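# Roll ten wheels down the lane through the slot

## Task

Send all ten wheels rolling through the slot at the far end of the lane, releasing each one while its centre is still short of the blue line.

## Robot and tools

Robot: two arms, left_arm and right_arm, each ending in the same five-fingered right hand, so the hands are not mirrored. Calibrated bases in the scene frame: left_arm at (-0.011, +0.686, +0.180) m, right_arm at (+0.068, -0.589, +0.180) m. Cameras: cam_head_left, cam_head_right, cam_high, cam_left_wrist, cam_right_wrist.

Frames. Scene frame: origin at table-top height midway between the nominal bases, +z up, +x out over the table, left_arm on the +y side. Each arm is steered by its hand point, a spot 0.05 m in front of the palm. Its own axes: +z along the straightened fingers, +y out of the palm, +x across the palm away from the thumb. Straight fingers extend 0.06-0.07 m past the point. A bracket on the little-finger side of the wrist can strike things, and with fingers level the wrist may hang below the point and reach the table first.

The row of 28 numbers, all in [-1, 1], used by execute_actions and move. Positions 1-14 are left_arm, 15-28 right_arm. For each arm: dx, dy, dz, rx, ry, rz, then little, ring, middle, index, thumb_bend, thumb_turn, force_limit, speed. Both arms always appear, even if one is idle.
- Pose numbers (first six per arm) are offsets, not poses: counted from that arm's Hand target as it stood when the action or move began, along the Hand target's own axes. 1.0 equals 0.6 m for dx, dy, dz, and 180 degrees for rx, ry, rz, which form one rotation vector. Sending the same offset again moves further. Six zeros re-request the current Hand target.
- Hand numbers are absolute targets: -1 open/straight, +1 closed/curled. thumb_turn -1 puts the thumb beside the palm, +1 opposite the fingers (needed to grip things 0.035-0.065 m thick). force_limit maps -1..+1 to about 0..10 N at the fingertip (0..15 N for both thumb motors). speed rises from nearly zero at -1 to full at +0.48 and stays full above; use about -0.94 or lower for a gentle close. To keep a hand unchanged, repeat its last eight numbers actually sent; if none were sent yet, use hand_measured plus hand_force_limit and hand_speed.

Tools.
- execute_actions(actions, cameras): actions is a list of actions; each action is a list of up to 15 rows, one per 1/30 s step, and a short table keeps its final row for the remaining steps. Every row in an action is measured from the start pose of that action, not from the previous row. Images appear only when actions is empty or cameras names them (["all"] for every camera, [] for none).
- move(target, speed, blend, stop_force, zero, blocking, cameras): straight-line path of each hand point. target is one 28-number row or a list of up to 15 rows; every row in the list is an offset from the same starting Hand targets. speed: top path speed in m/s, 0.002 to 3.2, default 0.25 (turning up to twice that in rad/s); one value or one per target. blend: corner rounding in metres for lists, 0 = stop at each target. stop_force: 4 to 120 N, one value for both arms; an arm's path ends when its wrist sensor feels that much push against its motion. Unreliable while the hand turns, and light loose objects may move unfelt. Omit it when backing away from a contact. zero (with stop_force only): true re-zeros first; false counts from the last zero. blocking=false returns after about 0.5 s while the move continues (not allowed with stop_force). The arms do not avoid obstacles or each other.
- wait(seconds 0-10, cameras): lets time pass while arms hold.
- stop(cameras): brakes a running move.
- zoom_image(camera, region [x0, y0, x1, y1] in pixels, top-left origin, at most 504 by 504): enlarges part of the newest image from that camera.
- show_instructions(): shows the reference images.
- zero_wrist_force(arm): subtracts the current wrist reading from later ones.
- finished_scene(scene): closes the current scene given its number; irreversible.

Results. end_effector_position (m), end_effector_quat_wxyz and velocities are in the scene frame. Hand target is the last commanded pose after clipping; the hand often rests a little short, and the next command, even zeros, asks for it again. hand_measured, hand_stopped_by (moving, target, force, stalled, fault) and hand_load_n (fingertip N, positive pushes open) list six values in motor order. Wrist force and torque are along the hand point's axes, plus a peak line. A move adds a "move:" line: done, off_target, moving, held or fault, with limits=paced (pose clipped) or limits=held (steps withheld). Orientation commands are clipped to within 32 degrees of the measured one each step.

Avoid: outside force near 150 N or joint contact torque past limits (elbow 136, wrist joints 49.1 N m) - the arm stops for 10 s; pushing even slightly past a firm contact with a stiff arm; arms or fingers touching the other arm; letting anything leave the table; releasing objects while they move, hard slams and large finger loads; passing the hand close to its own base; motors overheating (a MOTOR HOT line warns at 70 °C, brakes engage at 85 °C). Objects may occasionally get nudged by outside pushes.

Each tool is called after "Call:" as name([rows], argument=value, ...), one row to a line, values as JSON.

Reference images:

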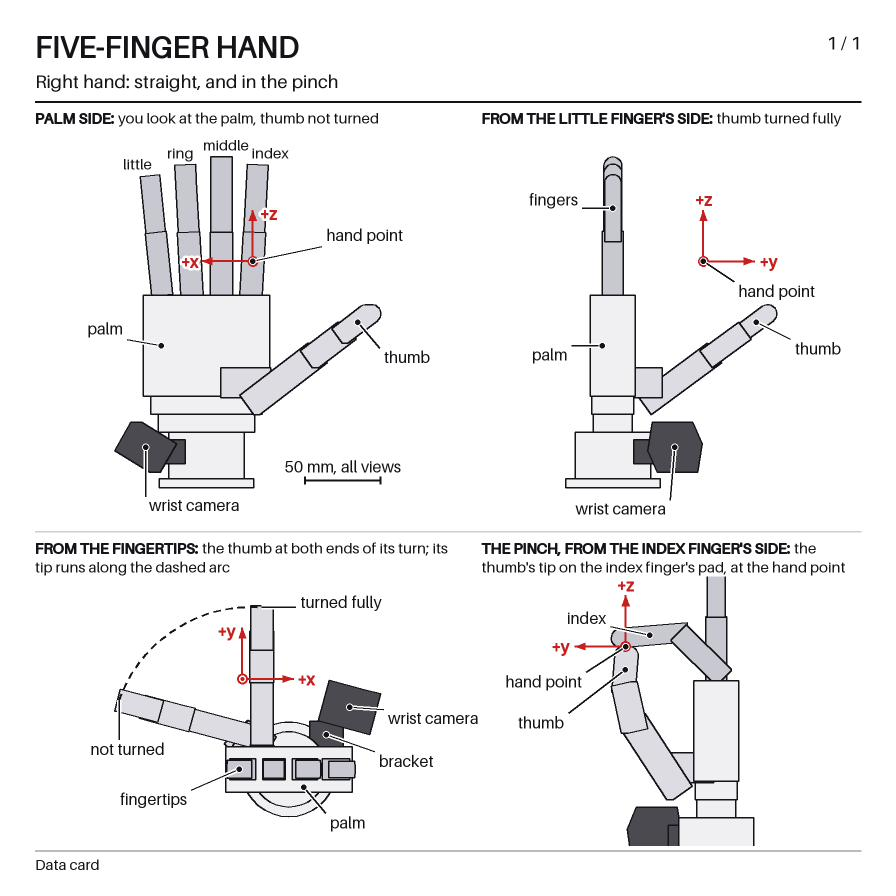

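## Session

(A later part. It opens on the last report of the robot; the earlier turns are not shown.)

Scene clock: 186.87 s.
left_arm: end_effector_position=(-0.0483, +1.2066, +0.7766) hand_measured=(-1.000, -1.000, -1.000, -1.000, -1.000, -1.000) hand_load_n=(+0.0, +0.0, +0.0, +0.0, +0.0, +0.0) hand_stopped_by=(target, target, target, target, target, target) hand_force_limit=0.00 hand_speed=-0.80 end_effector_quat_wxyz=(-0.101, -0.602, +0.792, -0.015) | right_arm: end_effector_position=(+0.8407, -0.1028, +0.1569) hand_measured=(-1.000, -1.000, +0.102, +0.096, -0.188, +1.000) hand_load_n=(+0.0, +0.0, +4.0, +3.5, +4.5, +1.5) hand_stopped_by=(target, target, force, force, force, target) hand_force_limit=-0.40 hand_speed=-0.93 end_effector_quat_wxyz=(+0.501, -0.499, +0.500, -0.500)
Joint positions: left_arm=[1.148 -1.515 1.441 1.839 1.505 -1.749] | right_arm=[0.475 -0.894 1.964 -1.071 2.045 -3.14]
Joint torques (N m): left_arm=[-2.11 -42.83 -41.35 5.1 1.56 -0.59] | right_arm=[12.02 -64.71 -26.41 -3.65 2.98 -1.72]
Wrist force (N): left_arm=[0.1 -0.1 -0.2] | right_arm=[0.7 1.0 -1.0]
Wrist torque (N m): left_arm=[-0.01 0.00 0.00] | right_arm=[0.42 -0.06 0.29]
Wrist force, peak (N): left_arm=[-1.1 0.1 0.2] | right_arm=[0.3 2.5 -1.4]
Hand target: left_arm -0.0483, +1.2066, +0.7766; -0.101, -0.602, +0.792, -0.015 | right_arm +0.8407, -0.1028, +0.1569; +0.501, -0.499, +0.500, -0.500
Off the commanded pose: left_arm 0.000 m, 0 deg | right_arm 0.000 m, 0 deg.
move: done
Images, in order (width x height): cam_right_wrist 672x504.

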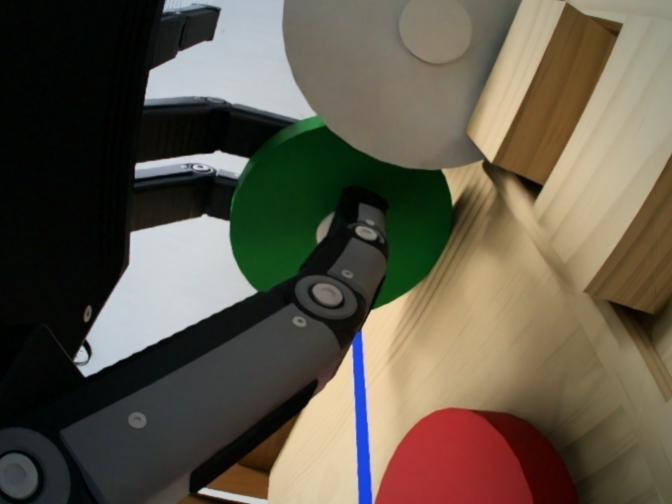

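Call:
move([
  [0,0,0,0,0,0,-1,-1,-1,-1,-1,-1,0,-0.8,0,-0.004,0,0,0,0,-1,-1,0.35,0.35,0.3,1,-0.4,-0.93],
  [0,0,0,0,0,0,-1,-1,-1,-1,-1,-1,0,-0.8,-0.07,-0.004,0.0033,0,0,0,-1,-1,0.35,0.35,0.3,1,-0.4,-0.93],
  [0,0,0,0,0,0,-1,-1,-1,-1,-1,-1,0,-0.8,-0.07,0,0.0033,0,0,0,-1,-1,0.35,0.35,0.3,1,-0.4,-0.93],
], speed=0.08)

Call:
move(target=[0,0,0,0,0,0,-1,-1,-1,-1,-1,-1,0,-0.8,0,0,0,0,0,0,-1,-1,-0.08,-0.08,-0.3,1,-0.4,-0.85], speed=0.05, cameras=["cam_right_wrist"])

Call:
move([
  [0,0,0,0,0,0,-1,-1,-1,-1,-1,-1,0,-0.8,0,-0.08,0,0,0,0,-1,-1,-0.08,-0.08,-0.3,1,-0.4,-0.85],
  [0,0,0,0,0,0,-1,-1,-1,-1,-1,-1,0,-0.8,0.0903,-0.08,-0.03,0,0,0,-1,-1,-1,0,0.5,1,-0.4,0.3],
  [0,0,0,0,0,0,-1,-1,-1,-1,-1,-1,0,-0.8,0.0903,0.0083,-0.03,0,0,0,-1,-1,-1,0,0.5,1,-0.4,0.3],
], speed=[0.3, 0.3, 0.2], cameras=["cam_right_wrist", "cam_high"])

Call:
execute_actions([
  [[0,0,0,0,0,0,-1,-1,-1,-1,-1,-1,0,-0.8,-0.00055,0,0,0,0,0,-1,-1,-1,0,0.5,1,-0.4,0.3],[0,0,0,0,0,0,-1,-1,-1,-1,-1,-1,0,-0.8,-0.0022,0,0,0,0,0,-1,-1,-1,0,0.5,1,-0.4,0.3],[0,0,0,0,0,0,-1,-1,-1,-1,-1,-1,0,-0.8,-0.005,0,0,0,0,0,-1,-1,-1,0,0.5,1,-0.4,0.3],[0,0,0,0,0,0,-1,-1,-1,-1,-1,-1,0,-0.8,-0.0089,0,0,0,0,0,-1,-1,-1,0,0.5,1,-0.4,0.3],[0,0,0,0,0,0,-1,-1,-1,-1,-1,-1,0,-0.8,-0.0148,0,0,0,0,0,-1,-1,-1,0,0.5,1,-0.4,0.3],[0,0,0,0,0,0,-1,-1,-1,-1,-1,-1,0,-0.8,-0.02475,0,0,0,0,0,-1,-1,-1,0,0.5,1,-0.4,0.3],[0,0,0,0,0,0,-1,-1,-1,-1,-1,-1,0,-0.8,-0.0387,0,0,0,0,0,-1,-1,-1,0,0.5,1,-0.4,0.3],[0,0,0,0,0,0,-1,-1,-1,-1,-1,-1,0,-0.8,-0.0567,0,0,0,0,0,-1,-1,-1,0,0.5,1,-0.4,0.3],[0,0,0,0,0,0,-1,-1,-1,-1,-1,-1,0,-0.8,-0.0747,0,0,0,0,0,-1,-1,-1,0,0.5,1,-0.4,0.3],[0,0,0,0,0,0,-1,-1,-1,-1,-1,-1,0,-0.8,-0.08865,0,0,0,0,0,-1,-1,-1,0,0.5,1,-0.4,0.3],[0,0,0,0,0,0,-1,-1,-1,-1,-1,-1,0,-0.8,-0.0985,0,0,0,0,0,-1,-1,-1,0,0.5,1,-0.4,0.3],[0,0,0,0,0,0,-1,-1,-1,-1,-1,-1,0,-0.8,-0.1043,0,0,0,0,0,-1,-1,-1,0,0.5,1,-0.4,0.3],[0,0,0,0,0,0,-1,-1,-1,-1,-1,-1,0,-0.8,-0.106,0,0,0,0,0,-1,-1,-1,0,0.5,1,-0.4,0.3],[0,0,0,0,0,0,-1,-1,-1,-1,-1,-1,0,-0.8,-0.106,0,0,0,0,0,-1,-1,-1,0,0.5,1,-0.4,0.3],[0,0,0,0,0,0,-1,-1,-1,-1,-1,-1,0,-0.8,-0.106,0,0,0,0,0,-1,-1,-1,0,0.5,1,-0.4,0.3]],
], cameras=["cam_high", "cam_right_wrist", "cam_head_left"])

Call:
zoom_image(camera="cam_high", region=[380, 170, 600, 310])

Call:
wait(seconds=0.7, cameras=["cam_high", "cam_head_left", "cam_right_wrist"])

Scene clock: 191.37 s.
left_arm: end_effector_position=(-0.0483, +1.2066, +0.7766) hand_measured=(-1.000, -1.000, -1.000, -1.000, -1.000, -1.000) hand_load_n=(+0.0, -0.5, +0.0, +0.0, +0.0, +0.0) hand_stopped_by=(target, target, target, target, target, target) hand_force_limit=0.00 hand_speed=-0.80 end_effector_quat_wxyz=(-0.101, -0.602, +0.792, -0.015) | right_arm: end_effector_position=(+0.8427, -0.0609, +0.1571) hand_measured=(-1.000, -1.000, +0.102, +0.096, -0.188, +1.000) hand_load_n=(+0.0, +0.0, +4.0, +3.0, +4.5, +1.5) hand_stopped_by=(target, target, force, force, force, target) hand_force_limit=-0.40 hand_speed=-0.93 end_effector_quat_wxyz=(+0.501, -0.499, +0.500, -0.500)
Joint positions: left_arm=[1.148 -1.515 1.441 1.839 1.505 -1.749] | right_arm=[0.529 -0.867 1.9 -1.034 2.099 -3.14]
Joint torques (N m): left_arm=[-2.52 -42.75 -40.79 4.99 1.41 -0.63] | right_arm=[9.82 -65.65 -29.62 -4.49 3.75 -0.92]
Wrist force (N): left_arm=[0.0 0.6 -0.2] | right_arm=[0.4 2.5 -1.1]
Wrist torque (N m): left_arm=[0.09 0.01 0.02] | right_arm=[0.43 -0.04 0.31]
Wrist force, peak (N): left_arm=[-0.1 1.1 0.1] | right_arm=[0.7 3.0 -1.3]
Hand target: left_arm -0.0483, +1.2066, +0.7766; -0.101, -0.602, +0.792, -0.015 | right_arm +0.8427, -0.0608, +0.1570; +0.501, -0.499, +0.500, -0.500
Off the commanded pose: left_arm 0.000 m, 0 deg | right_arm 0.000 m, 0 deg.
move: done

Scene clock: 192.17 s.
left_arm: end_effector_position=(-0.0483, +1.2066, +0.7766) hand_measured=(-1.000, -1.000, -1.000, -1.000, -1.000, -1.000) hand_load_n=(+0.0, +0.0, -0.5, +0.0, +0.0, +0.0) hand_stopped_by=(target, target, target, target, target, target) hand_force_limit=0.00 hand_speed=-0.80 end_effector_quat_wxyz=(-0.101, -0.602, +0.792, -0.015) | right_arm: end_effector_position=(+0.8427, -0.0608, +0.1570) hand_measured=(-1.000, -1.000, -0.080, -0.080, -0.300, +1.000) hand_load_n=(+0.0, +0.0, +0.0, +0.0, +0.0, +0.0) hand_stopped_by=(target, target, target, target, target, target) hand_force_limit=-0.40 hand_speed=-0.85 end_effector_quat_wxyz=(+0.501, -0.499, +0.500, -0.500)
Joint positions: left_arm=[1.148 -1.515 1.441 1.839 1.505 -1.749] | right_arm=[0.529 -0.867 1.9 -1.034 2.099 -3.14]
Joint torques (N m): left_arm=[-1.71 -43.02 -41.27 5.09 1.53 -0.46] | right_arm=[14.86 -68.35 -30.7 -3.88 3.37 0.81]
Wrist force (N): left_arm=[-0.2 0.3 -0.1] | right_arm=[0.5 2.4 -1.3]
Wrist torque (N m): left_arm=[0.05 0.03 0.00] | right_arm=[0.45 -0.06 0.33]
Wrist force, peak (N): left_arm=[0.2 0.7 0.1] | right_arm=[0.7 2.7 -1.3]
Hand target: left_arm -0.0483, +1.2066, +0.7766; -0.101, -0.602, +0.792, -0.015 | right_arm +0.8427, -0.0608, +0.1570; +0.501, -0.499, +0.500, -0.500
Off the commanded pose: left_arm 0.000 m, 0 deg | right_arm 0.000 m, 0 deg.
move: done
Images, in order (width x height): cam_right_wrist 672x504.

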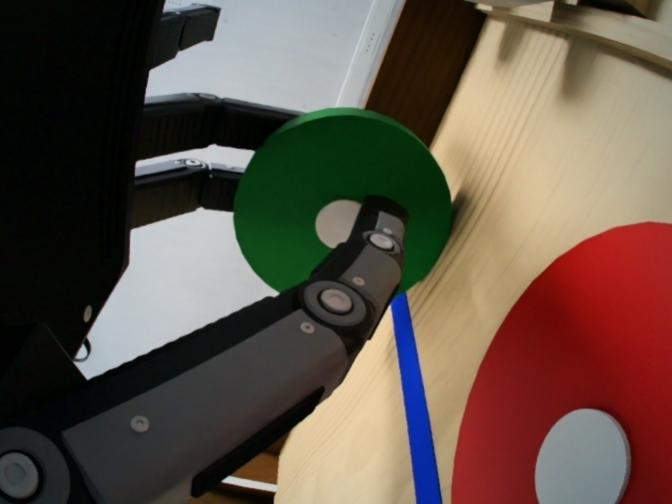

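Scene clock: 195.37 s.
left_arm: end_effector_position=(-0.0483, +1.2066, +0.7766) hand_measured=(-1.000, -1.000, -1.000, -1.000, -1.000, -1.000) hand_load_n=(+0.0, +0.0, +0.5, +0.0, +0.0, +0.0) hand_stopped_by=(target, target, target, target, target, target) hand_force_limit=0.00 hand_speed=-0.80 end_effector_quat_wxyz=(-0.101, -0.602, +0.792, -0.015) | right_arm: end_effector_position=(+0.8247, -0.1150, +0.1520) hand_measured=(-1.000, -1.000, -1.000, +0.000, +0.500, +1.000) hand_load_n=(+0.0, +0.0, +0.0, +0.0, +0.0, +0.0) hand_stopped_by=(target, target, target, target, target, target) hand_force_limit=-0.40 hand_speed=0.30 end_effector_quat_wxyz=(+0.501, -0.499, +0.500, -0.500)
Joint positions: left_arm=[1.148 -1.515 1.441 1.839 1.505 -1.749] | right_arm=[0.47 -0.903 2.006 -1.103 2.04 -3.14]
Joint torques (N m): left_arm=[-3.77 -43.33 -40.65 5.2 1.76 -0.38] | right_arm=[7.64 -59.9 -27.95 -3.53 2.41 -1.5]
Wrist force (N): left_arm=[-0.1 0.4 0.2] | right_arm=[0.5 2.3 -1.0]
Wrist torque (N m): left_arm=[0.04 0.02 -0.01] | right_arm=[0.41 -0.08 0.28]
Wrist force, peak (N): left_arm=[-0.8 0.4 0.2] | right_arm=[0.5 3.3 -1.3]
Hand target: left_arm -0.0483, +1.2066, +0.7766; -0.101, -0.602, +0.792, -0.015 | right_arm +0.8247, -0.1150, +0.1519; +0.501, -0.499, +0.500, -0.500
Off the commanded pose: left_arm 0.000 m, 0 deg | right_arm 0.000 m, 0 deg.
move: done
Images, in order (width x height): cam_high 896x504, cam_right_wrist 672x504.

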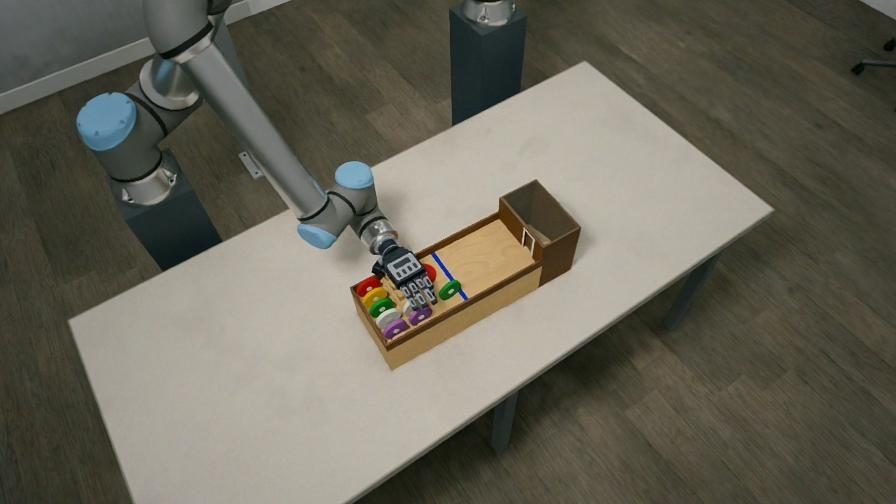

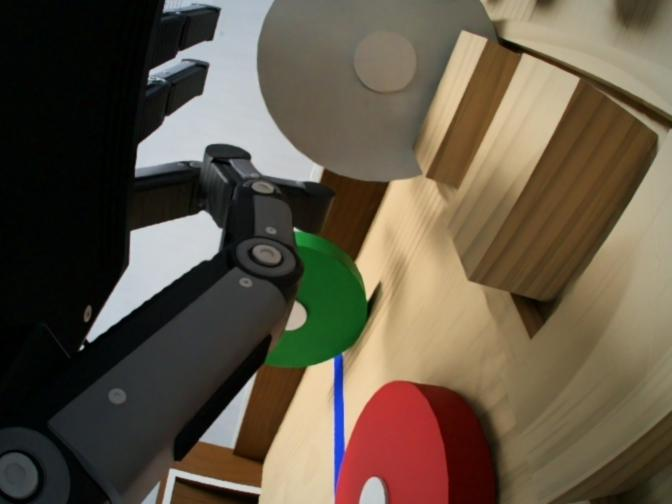

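Scene clock: 196.27 s.
left_arm: end_effector_position=(-0.0483, +1.2066, +0.7766) hand_measured=(-1.000, -1.000, -1.000, -1.000, -1.000, -1.000) hand_load_n=(+0.0, +0.0, +0.0, +0.0, +0.0, +0.0) hand_stopped_by=(target, target, target, target, target, target) hand_force_limit=0.00 hand_speed=-0.80 end_effector_quat_wxyz=(-0.101, -0.602, +0.792, -0.015) | right_arm: end_effector_position=(+0.8244, -0.0516, +0.1521) hand_measured=(-1.000, -1.000, -1.000, +0.000, +0.500, +1.000) hand_load_n=(+0.0, +0.0, +0.0, +0.0, +0.5, +0.0) hand_stopped_by=(target, target, target, target, target, target) hand_force_limit=-0.40 hand_speed=0.30 end_effector_quat_wxyz=(+0.501, -0.499, +0.500, -0.500)
Joint positions: left_arm=[1.148 -1.515 1.441 1.839 1.505 -1.749] | right_arm=[0.554 -0.865 1.913 -1.049 2.123 -3.14]
Joint torques (N m): left_arm=[-2.3 -42.44 -41.4 4.78 1.58 -0.87] | right_arm=[14.02 -68.96 -27.22 0.46 3.81 0.53]
Wrist force (N): left_arm=[-0.2 0.2 -0.1] | right_arm=[0.6 2.7 -1.4]
Wrist torque (N m): left_arm=[0.02 0.04 0.00] | right_arm=[0.50 -0.07 0.43]
Wrist force, peak (N): left_arm=[0.0 0.9 0.2] | right_arm=[2.4 2.3 -1.5]
Hand target: left_arm -0.0483, +1.2066, +0.7766; -0.101, -0.602, +0.792, -0.015 | right_arm +0.8247, -0.0514, +0.1520; +0.501, -0.499, +0.500, -0.500
Off the commanded pose: left_arm 0.000 m, 0 deg | right_arm 0.000 m, 0 deg.
Step readings (end_effector_position of left_arm | right_arm):
0: (-0.0483, +1.2066, +0.7766) | (+0.8247, -0.1150, +0.1520)
1: (-0.0483, +1.2066, +0.7766) | (+0.8247, -0.1150, +0.1519)
2: (-0.0483, +1.2066, +0.7766) | (+0.8247, -0.1150, +0.1519)
4: (-0.0483, +1.2066, +0.7766) | (+0.8247, -0.1142, +0.1519)
8: (-0.0483, +1.2066, +0.7766) | (+0.8246, -0.1055, +0.1519)
15: (-0.0483, +1.2066, +0.7766) | (+0.8237, -0.0611, +0.1523)
Images, in order (width x height): cam_head_left 896x504, cam_high 896x504, cam_right_wrist 672x504.

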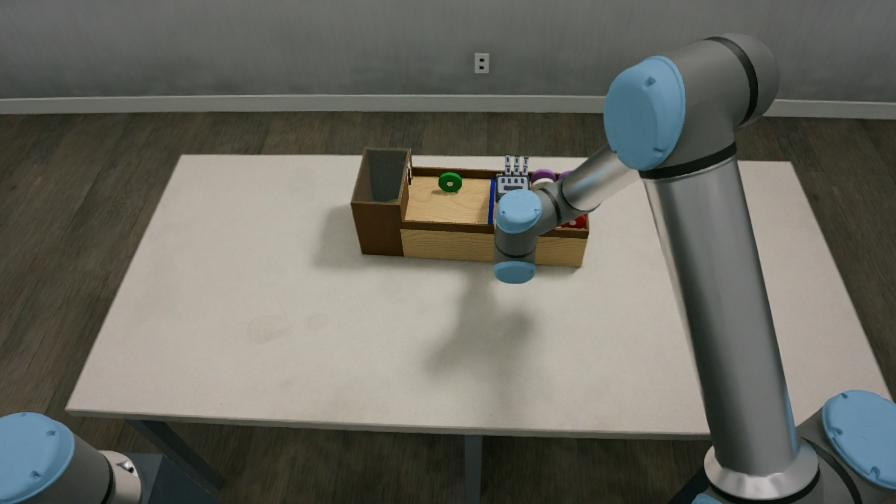

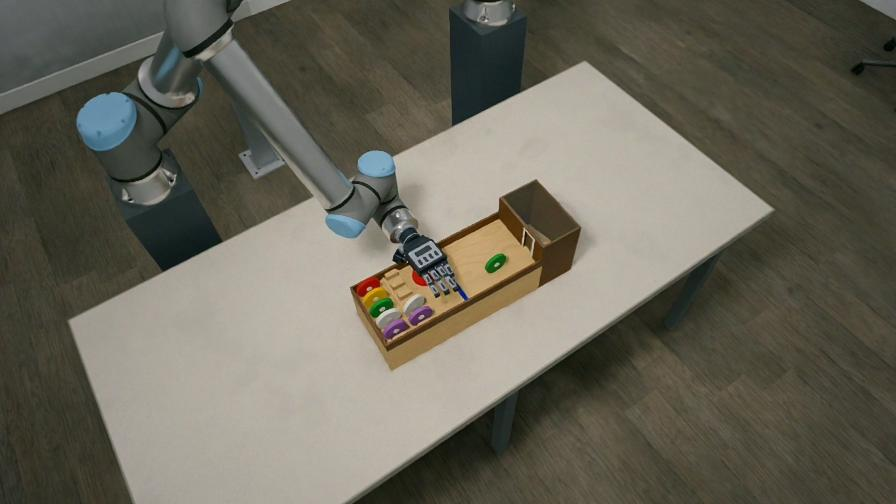

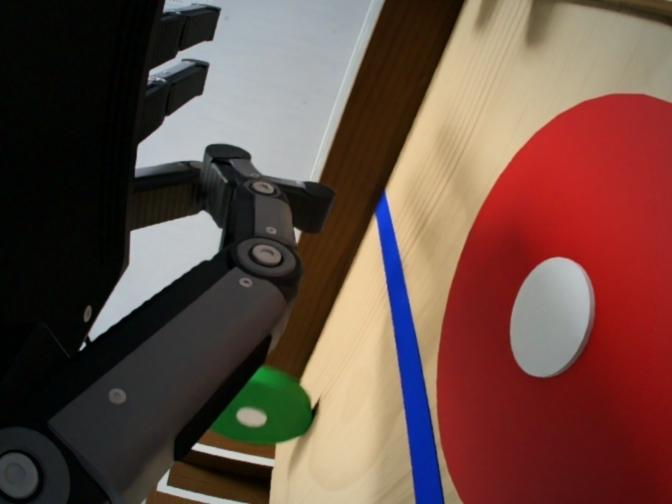

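Scaled by 2.291.

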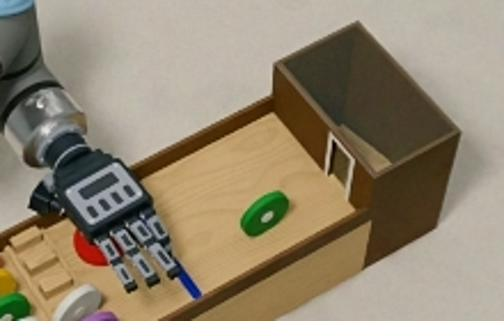

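Scene clock: 196.97 s.
left_arm: end_effector_position=(-0.0483, +1.2066, +0.7766) hand_measured=(-1.000, -1.000, -1.000, -1.000, -1.000, -1.000) hand_load_n=(+0.0, +0.0, +0.0, +0.0, +0.0, +0.0) hand_stopped_by=(target, target, target, target, target, target) hand_force_limit=0.00 hand_speed=-0.80 end_effector_quat_wxyz=(-0.101, -0.602, +0.792, -0.015) | right_arm: end_effector_position=(+0.8244, -0.0515, +0.1521) hand_measured=(-1.000, -1.000, -1.000, +0.000, +0.500, +1.000) hand_load_n=(+0.0, +0.0, +0.0, +0.0, +0.0, +0.0) hand_stopped_by=(target, target, target, target, target, target) hand_force_limit=-0.40 hand_speed=0.30 end_effector_quat_wxyz=(+0.501, -0.499, +0.500, -0.500)
Joint positions: left_arm=[1.148 -1.515 1.441 1.839 1.505 -1.749] | right_arm=[0.554 -0.865 1.913 -1.049 2.123 -3.14]
Joint torques (N m): left_arm=[-1.47 -43.53 -41.6 4.97 1.81 -0.23] | right_arm=[14.3 -69.48 -29.52 0.51 3.79 0.9]
Wrist force (N): left_arm=[-0.4 0.4 -0.2] | right_arm=[0.4 2.6 -1.1]
Wrist torque (N m): left_arm=[0.06 0.07 -0.01] | right_arm=[0.47 -0.05 0.41]
Wrist force, peak (N): left_arm=[0.5 -0.1 0.7] | right_arm=[0.5 2.8 -1.1]
Hand target: left_arm -0.0483, +1.2066, +0.7766; -0.101, -0.602, +0.792, -0.015 | right_arm +0.8247, -0.0514, +0.1520; +0.501, -0.499, +0.500, -0.500
Off the commanded pose: left_arm 0.000 m, 0 deg | right_arm 0.000 m, 0 deg.
wait: 0.70 s; at rest by 0.17 s
Images, in order (width x height): cam_head_left 896x504, cam_high 896x504, cam_right_wrist 672x504.

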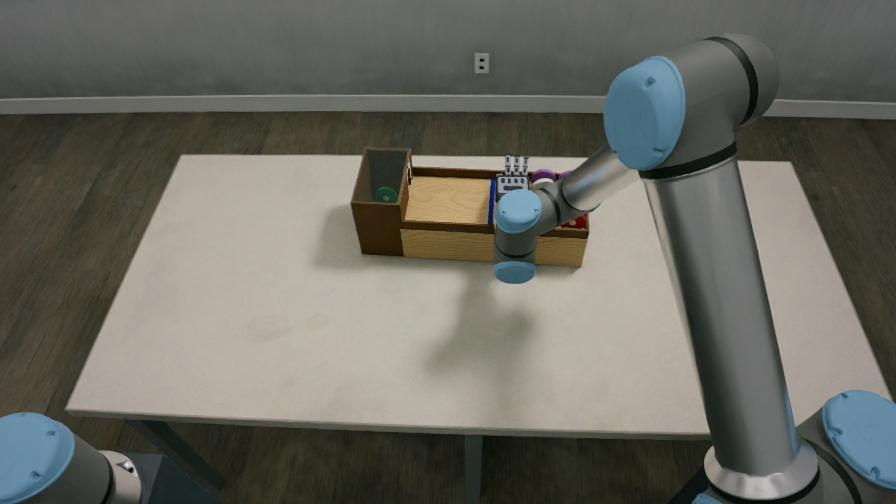

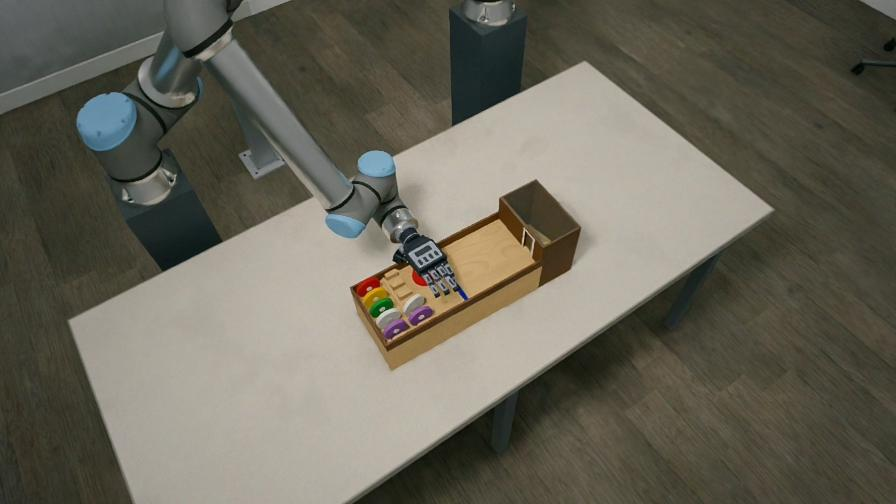

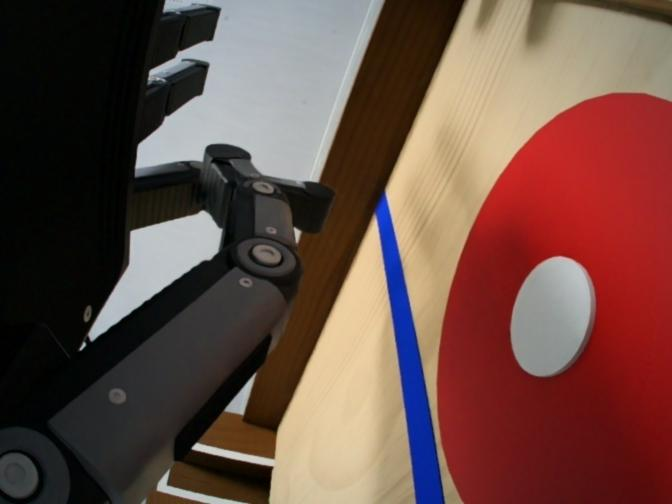

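Call:
move([
  [0,0,0,0,0,0,-1,-1,-1,-1,-1,-1,0,-0.8,0,-0.1133,0,0,0,0,-1,-1,-1,0,0.5,1,-0.4,0.3],
  [0,0,0,0,0,0,-1,-1,-1,-1,-1,-1,0,-0.8,0.3153,-0.1133,-0.1872,0,0,0,-1,-1,-0.08,-0.08,-0.17,1,-0.4,0],
], speed=0.3, blend=[0.02, 0], cameras=["cam_right_wrist", "cam_high"])

Call:
zoom_image(camera="cam_high", region=[340, 210, 492, 324])

Scene clock: 199.93 s.
left_arm: end_effector_position=(-0.0483, +1.2066, +0.7766) hand_measured=(-1.000, -1.000, -1.000, -1.000, -1.000, -1.000) hand_load_n=(+0.0, +0.0, +0.0, +0.0, +0.0, +0.0) hand_stopped_by=(target, target, target, target, target, target) hand_force_limit=0.00 hand_speed=-0.80 end_effector_quat_wxyz=(-0.101, -0.602, +0.792, -0.015) | right_arm: end_effector_position=(+0.7123, -0.2407, +0.2195) hand_measured=(-1.000, -1.000, -0.080, -0.080, -0.170, +1.000) hand_load_n=(+0.0, +0.0, +0.0, +0.0, +0.0, +0.0) hand_stopped_by=(target, target, target, target, target, target) hand_force_limit=-0.40 hand_speed=0.00 end_effector_quat_wxyz=(+0.501, -0.499, +0.500, -0.500)
Joint positions: left_arm=[1.148 -1.515 1.441 1.839 1.505 -1.749] | right_arm=[0.34 -1.172 2.341 -1.17 1.91 -3.14]
Joint torques (N m): left_arm=[-0.81 -44.36 -40.53 5 1.72 -0.44] | right_arm=[-7.42 -64.41 -12.37 -3.64 -3.46 -2.64]
Wrist force (N): left_arm=[0.1 0.1 -0.2] | right_arm=[0.5 2.2 -1.1]
Wrist torque (N m): left_arm=[0.01 -0.01 0.02] | right_arm=[0.43 -0.10 0.42]
Wrist force, peak (N): left_arm=[0.1 0.4 -0.8] | right_arm=[0.5 4.1 -1.4]
Hand target: left_arm -0.0483, +1.2066, +0.7766; -0.101, -0.602, +0.792, -0.015 | right_arm +0.7123, -0.2407, +0.2195; +0.501, -0.499, +0.500, -0.500
Off the commanded pose: left_arm 0.000 m, 0 deg | right_arm 0.000 m, 0 deg.
move: done
Images, in order (width x height): cam_high 896x504, cam_right_wrist 672x504.

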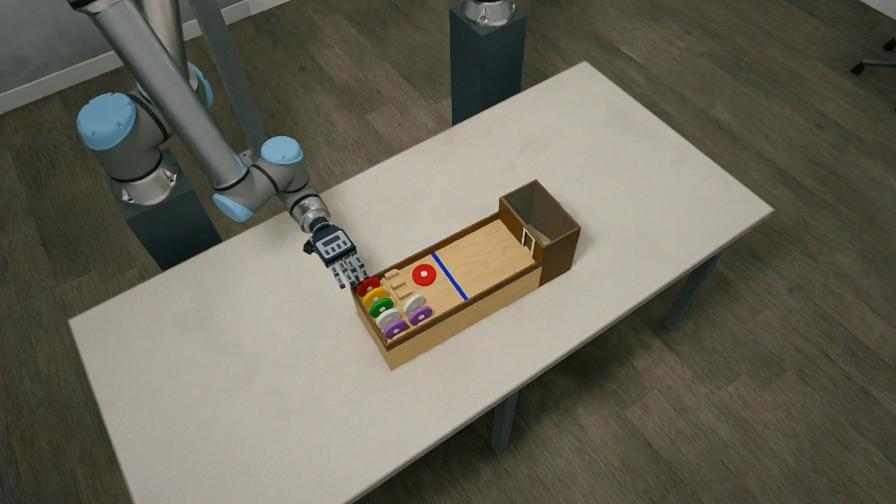

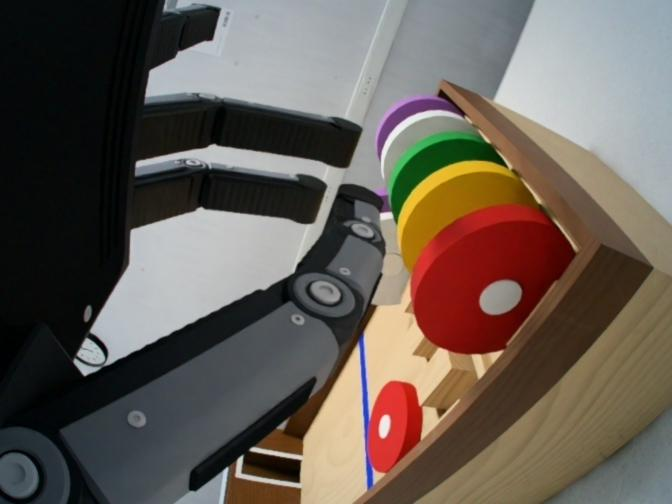

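Scaled by 3.316.

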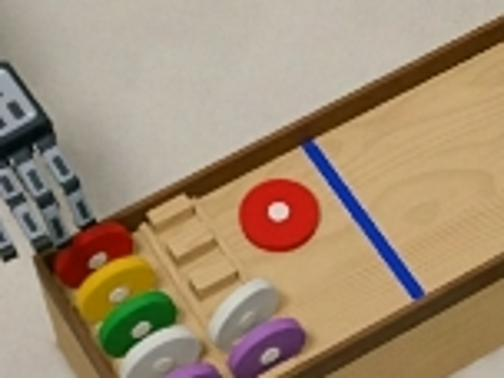

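Call:
move([
  [0,0,0,0,0,0,-1,-1,-1,-1,-1,-1,0,-0.8,-0.0163,0.045,-0.005,0,0,0,-1,-1,-0.08,-0.08,-0.17,1,-0.4,0],
  [0,0,0,0,0,0,-1,-1,-1,-1,-1,-1,0,-0.8,-0.0163,0.0942,-0.005,0,0,0,-1,-1,-0.08,-0.08,-0.17,1,-0.4,0],
], speed=[0.15, 0.03], stop_force=5, cameras=["cam_right_wrist", "cam_high"])

Call:
zoom_image(camera="cam_high", region=[340, 240, 420, 320])

Scene clock: 202.90 s.
left_arm: end_effector_position=(-0.0483, +1.2066, +0.7766) hand_measured=(-1.000, -1.000, -1.000, -1.000, -1.000, -1.000) hand_load_n=(+0.0, +0.0, +0.0, +0.0, +0.0, +0.0) hand_stopped_by=(target, target, target, target, target, target) hand_force_limit=0.00 hand_speed=-0.80 end_effector_quat_wxyz=(-0.101, -0.602, +0.792, -0.015) | right_arm: end_effector_position=(+0.7094, -0.2308, +0.1630) hand_measured=(-1.000, -1.000, -0.080, -0.080, -0.170, +1.000) hand_load_n=(+0.0, +0.0, +0.0, +0.0, +0.0, +0.0) hand_stopped_by=(target, target, target, target, target, target) hand_force_limit=-0.40 hand_speed=0.00 end_effector_quat_wxyz=(+0.501, -0.499, +0.500, -0.500)
Joint positions: left_arm=[1.148 -1.515 1.441 1.839 1.505 -1.749] | right_arm=[0.362 -1.048 2.335 -1.288 1.932 -3.14]
Joint torques (N m): left_arm=[-1.14 -43.37 -40.58 4.87 1.61 -0.71] | right_arm=[14.12 -42.84 -21.22 -4.49 3.74 -2.64]
Wrist force (N): left_arm=[-0.1 -0.1 -0.1] | right_arm=[0.9 2.0 -1.5]
Wrist torque (N m): left_arm=[-0.01 0.02 -0.01] | right_arm=[0.42 -0.13 0.44]
Wrist force, peak (N): left_arm=[-0.3 0.8 0.5] | right_arm=[0.2 3.0 -1.4]
Hand target: left_arm -0.0483, +1.2066, +0.7766; -0.101, -0.602, +0.792, -0.015 | right_arm +0.7094, -0.2308, +0.1630; +0.501, -0.499, +0.500, -0.500
Off the commanded pose: left_arm 0.000 m, 0 deg | right_arm 0.000 m, 0 deg.
move: done
Images, in order (width x height): cam_high 896x504, cam_right_wrist 672x504.

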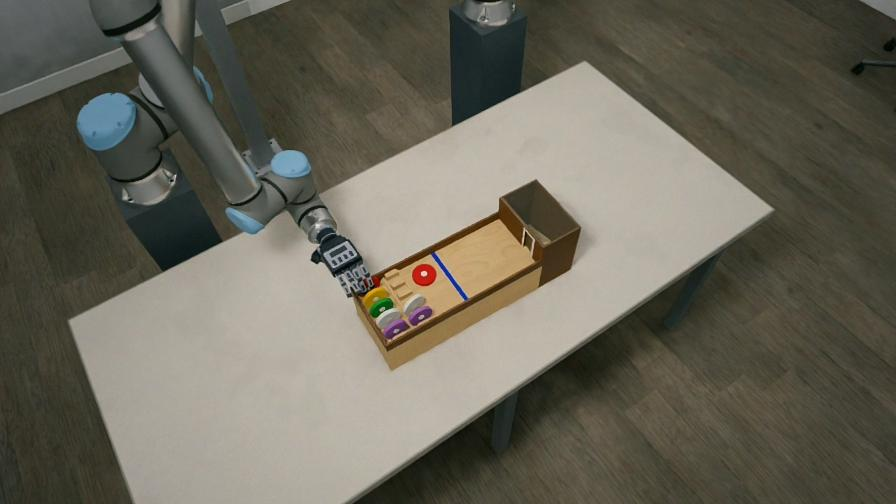

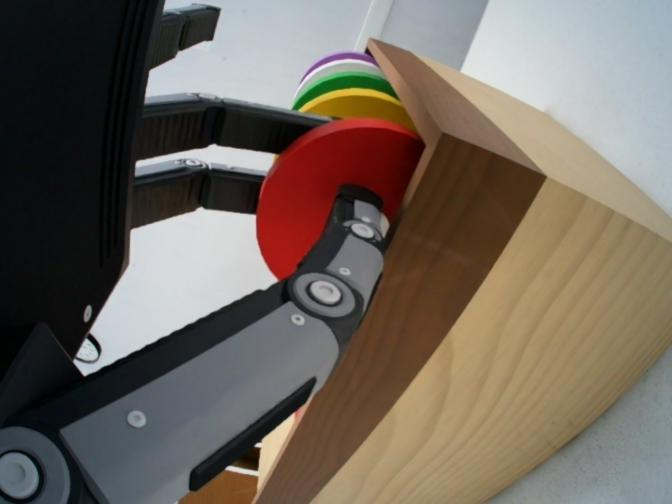

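Scaled by 6.300.

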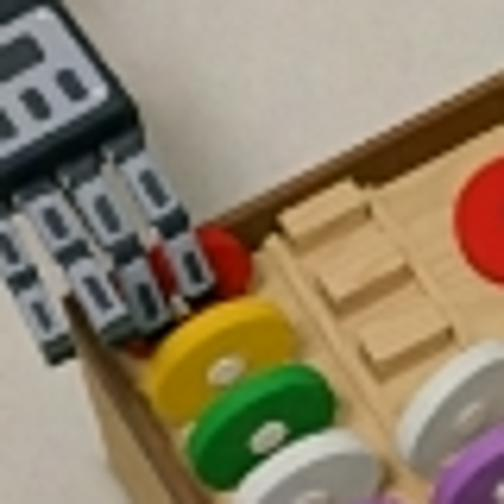

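Call:
move(target=[0,0,0,0,0,0,-1,-1,-1,-1,-1,-1,0,-0.8,0,0,0,0,0,0,-1,-1,0.35,0.35,0.3,1,-0.4,-0.93], speed=0.05, cameras=["cam_right_wrist"])

Call:
move([
  [0,0,0,0,0,0,-1,-1,-1,-1,-1,-1,0,-0.8,0,-0.1,0,0,0,0,-1,-1,0.35,0.35,0.3,1,-0.4,-0.93],
  [0,0,0,0,0,0,-1,-1,-1,-1,-1,-1,0,-0.8,-0.2813,-0.1,0,0,0,0,-1,-1,0.35,0.35,0.3,1,-0.4,-0.93],
  [0,0,0,0,0,0,-1,-1,-1,-1,-1,-1,0,-0.8,-0.2813,-0.1,0.2188,0,0,0,-1,-1,0.35,0.35,0.3,1,-0.4,-0.93],
], speed=0.25, blend=[0.01, 0.04, 0], cameras=["cam_right_wrist"])

Call:
move([
  [0,0,0,0,0,0,-1,-1,-1,-1,-1,-1,0,-0.8,0,0.09,0,0,0,0,-1,-1,0.35,0.35,0.3,1,-0.4,-0.93],
  [0,0,0,0,0,0,-1,-1,-1,-1,-1,-1,0,-0.8,0,0.1083,0,0,0,0,-1,-1,0.35,0.35,0.3,1,-0.4,-0.93],
], speed=[0.12, 0.012], stop_force=4, cameras=["cam_right_wrist", "cam_high"])

Scene clock: 205.07 s.
left_arm: end_effector_position=(-0.0483, +1.2066, +0.7766) hand_measured=(-1.000, -1.000, -1.000, -1.000, -1.000, -1.000) hand_load_n=(+0.0, +0.0, +0.0, +0.0, +0.0, +0.0) hand_stopped_by=(target, target, target, target, target, target) hand_force_limit=0.00 hand_speed=-0.80 end_effector_quat_wxyz=(-0.101, -0.602, +0.792, -0.015) | right_arm: end_effector_position=(+0.7094, -0.2308, +0.1630) hand_measured=(-1.000, -1.000, +0.076, +0.082, -0.088, +1.000) hand_load_n=(+0.0, +0.0, +4.0, +5.0, +4.5, -0.5) hand_stopped_by=(target, target, force, force, force, target) hand_force_limit=-0.40 hand_speed=-0.93 end_effector_quat_wxyz=(+0.501, -0.499, +0.500, -0.500)
Joint positions: left_arm=[1.148 -1.515 1.441 1.839 1.505 -1.749] | right_arm=[0.362 -1.048 2.335 -1.288 1.932 -3.14]
Joint torques (N m): left_arm=[-1.82 -43.32 -40.97 4.89 1.6 -0.62] | right_arm=[11.2 -45.56 -17.41 -3.5 3.79 -3.02]
Wrist force (N): left_arm=[-0.1 0.6 0.0] | right_arm=[0.5 1.5 0.4]
Wrist torque (N m): left_arm=[0.08 0.02 0.02] | right_arm=[0.53 -0.10 0.46]
Wrist force, peak (N): left_arm=[0.2 0.8 0.2] | right_arm=[0.9 2.4 -1.2]
Hand target: left_arm -0.0483, +1.2066, +0.7766; -0.101, -0.602, +0.792, -0.015 | right_arm +0.7094, -0.2308, +0.1630; +0.501, -0.499, +0.500, -0.500
Off the commanded pose: left_arm 0.000 m, 0 deg | right_arm 0.000 m, 0 deg.
move: done
Images, in order (width x height): cam_right_wrist 672x504.

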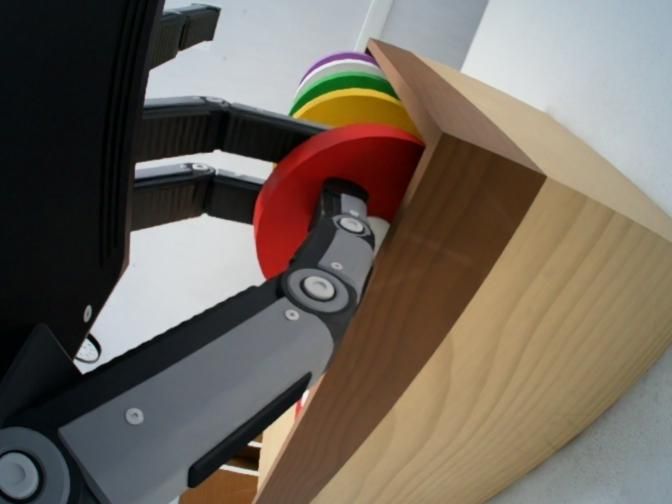

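Scene clock: 207.13 s.
left_arm: end_effector_position=(-0.0483, +1.2066, +0.7766) hand_measured=(-1.000, -1.000, -1.000, -1.000, -1.000, -1.000) hand_load_n=(+0.0, +0.0, +0.0, +0.0, +0.0, +0.0) hand_stopped_by=(target, target, target, target, target, target) hand_force_limit=0.00 hand_speed=-0.80 end_effector_quat_wxyz=(-0.101, -0.602, +0.792, -0.015) | right_arm: end_effector_position=(+0.8405, -0.0622, +0.2234) hand_measured=(-1.000, -1.000, +0.076, +0.082, -0.088, +1.000) hand_load_n=(-0.5, +0.0, +3.0, +3.0, +0.0, -1.5) hand_stopped_by=(target, target, force, force, force, target) hand_force_limit=-0.40 hand_speed=-0.93 end_effector_quat_wxyz=(+0.501, -0.499, +0.500, -0.500)
Joint positions: left_arm=[1.148 -1.515 1.441 1.839 1.505 -1.749] | right_arm=[0.529 -0.965 1.904 -0.939 2.098 -3.14]
Joint torques (N m): left_arm=[-2.11 -44.27 -41.05 5.03 1.6 -0.76] | right_arm=[-6.65 -67.7 -32.43 0.2 -3.13 1.98]
Wrist force (N): left_arm=[0.4 -0.2 -0.4] | right_arm=[0.4 2.3 -1.2]
Wrist torque (N m): left_arm=[-0.02 -0.05 0.02] | right_arm=[0.39 -0.05 0.36]
Wrist force, peak (N): left_arm=[-0.3 0.8 -0.1] | right_arm=[0.6 4.2 -0.1]
Hand target: left_arm -0.0483, +1.2066, +0.7766; -0.101, -0.602, +0.792, -0.015 | right_arm +0.8406, -0.0622, +0.2234; +0.501, -0.499, +0.500, -0.500
Off the commanded pose: left_arm 0.000 m, 0 deg | right_arm 0.000 m, 0 deg.
move: done
Images, in order (width x height): cam_right_wrist 672x504.

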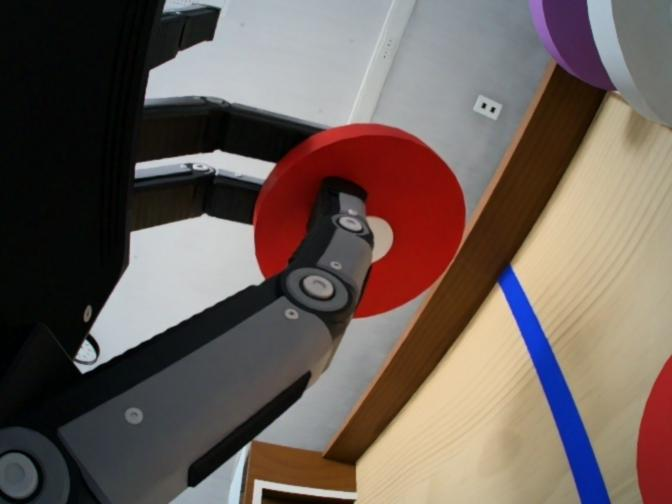

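Scene clock: 209.20 s.
left_arm: end_effector_position=(-0.0483, +1.2066, +0.7766) hand_measured=(-1.000, -1.000, -1.000, -1.000, -1.000, -1.000) hand_load_n=(+0.0, +0.0, +0.0, +0.0, +0.0, +0.0) hand_stopped_by=(target, target, target, target, target, target) hand_force_limit=0.00 hand_speed=-0.80 end_effector_quat_wxyz=(-0.101, -0.602, +0.792, -0.015) | right_arm: end_effector_position=(+0.8407, -0.0621, +0.1636) hand_measured=(-1.000, -1.000, +0.076, +0.082, -0.088, +1.000) hand_load_n=(+0.0, +0.0, +3.0, +3.0, +0.0, -0.5) hand_stopped_by=(target, target, force, force, force, target) hand_force_limit=-0.40 hand_speed=-0.93 end_effector_quat_wxyz=(+0.501, -0.499, +0.500, -0.500)
Joint positions: left_arm=[1.148 -1.515 1.441 1.839 1.505 -1.749] | right_arm=[0.529 -0.879 1.905 -1.027 2.099 -3.14]
Joint torques (N m): left_arm=[-2.15 -44.51 -41.56 4.86 1.72 -0.62] | right_arm=[10.29 -90.69 -17.81 0.07 0.93 -1.81]
Wrist force (N): left_arm=[-0.2 0.0 -0.2] | right_arm=[0.3 2.3 -1.0]
Wrist torque (N m): left_arm=[0.01 0.04 -0.01] | right_arm=[0.39 -0.04 0.27]
Wrist force, peak (N): left_arm=[0.3 1.0 0.0] | right_arm=[1.1 -3.7 -0.6]
Hand target: left_arm -0.0483, +1.2066, +0.7766; -0.101, -0.602, +0.792, -0.015 | right_arm +0.8407, -0.0621, +0.1637; +0.501, -0.499, +0.500, -0.500 (not the last commanded pose)
Off the commanded pose: left_arm 0.000 m, 0 deg | right_arm 0.005 m, 0 deg.
move: contact (right_arm); path passed 1 of 2 targets
Images, in order (width x height): cam_high 896x504, cam_right_wrist 672x504.

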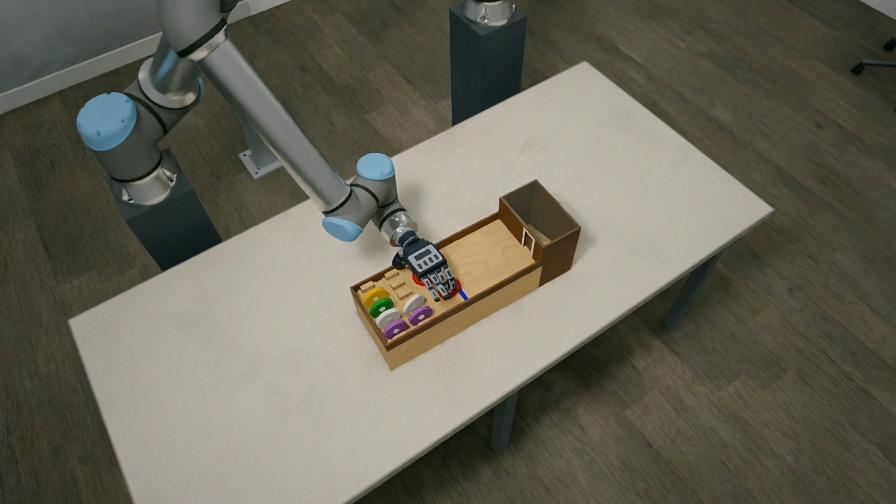

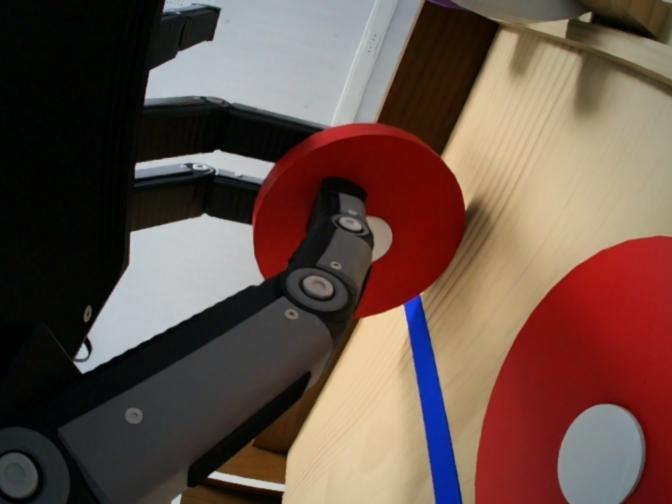

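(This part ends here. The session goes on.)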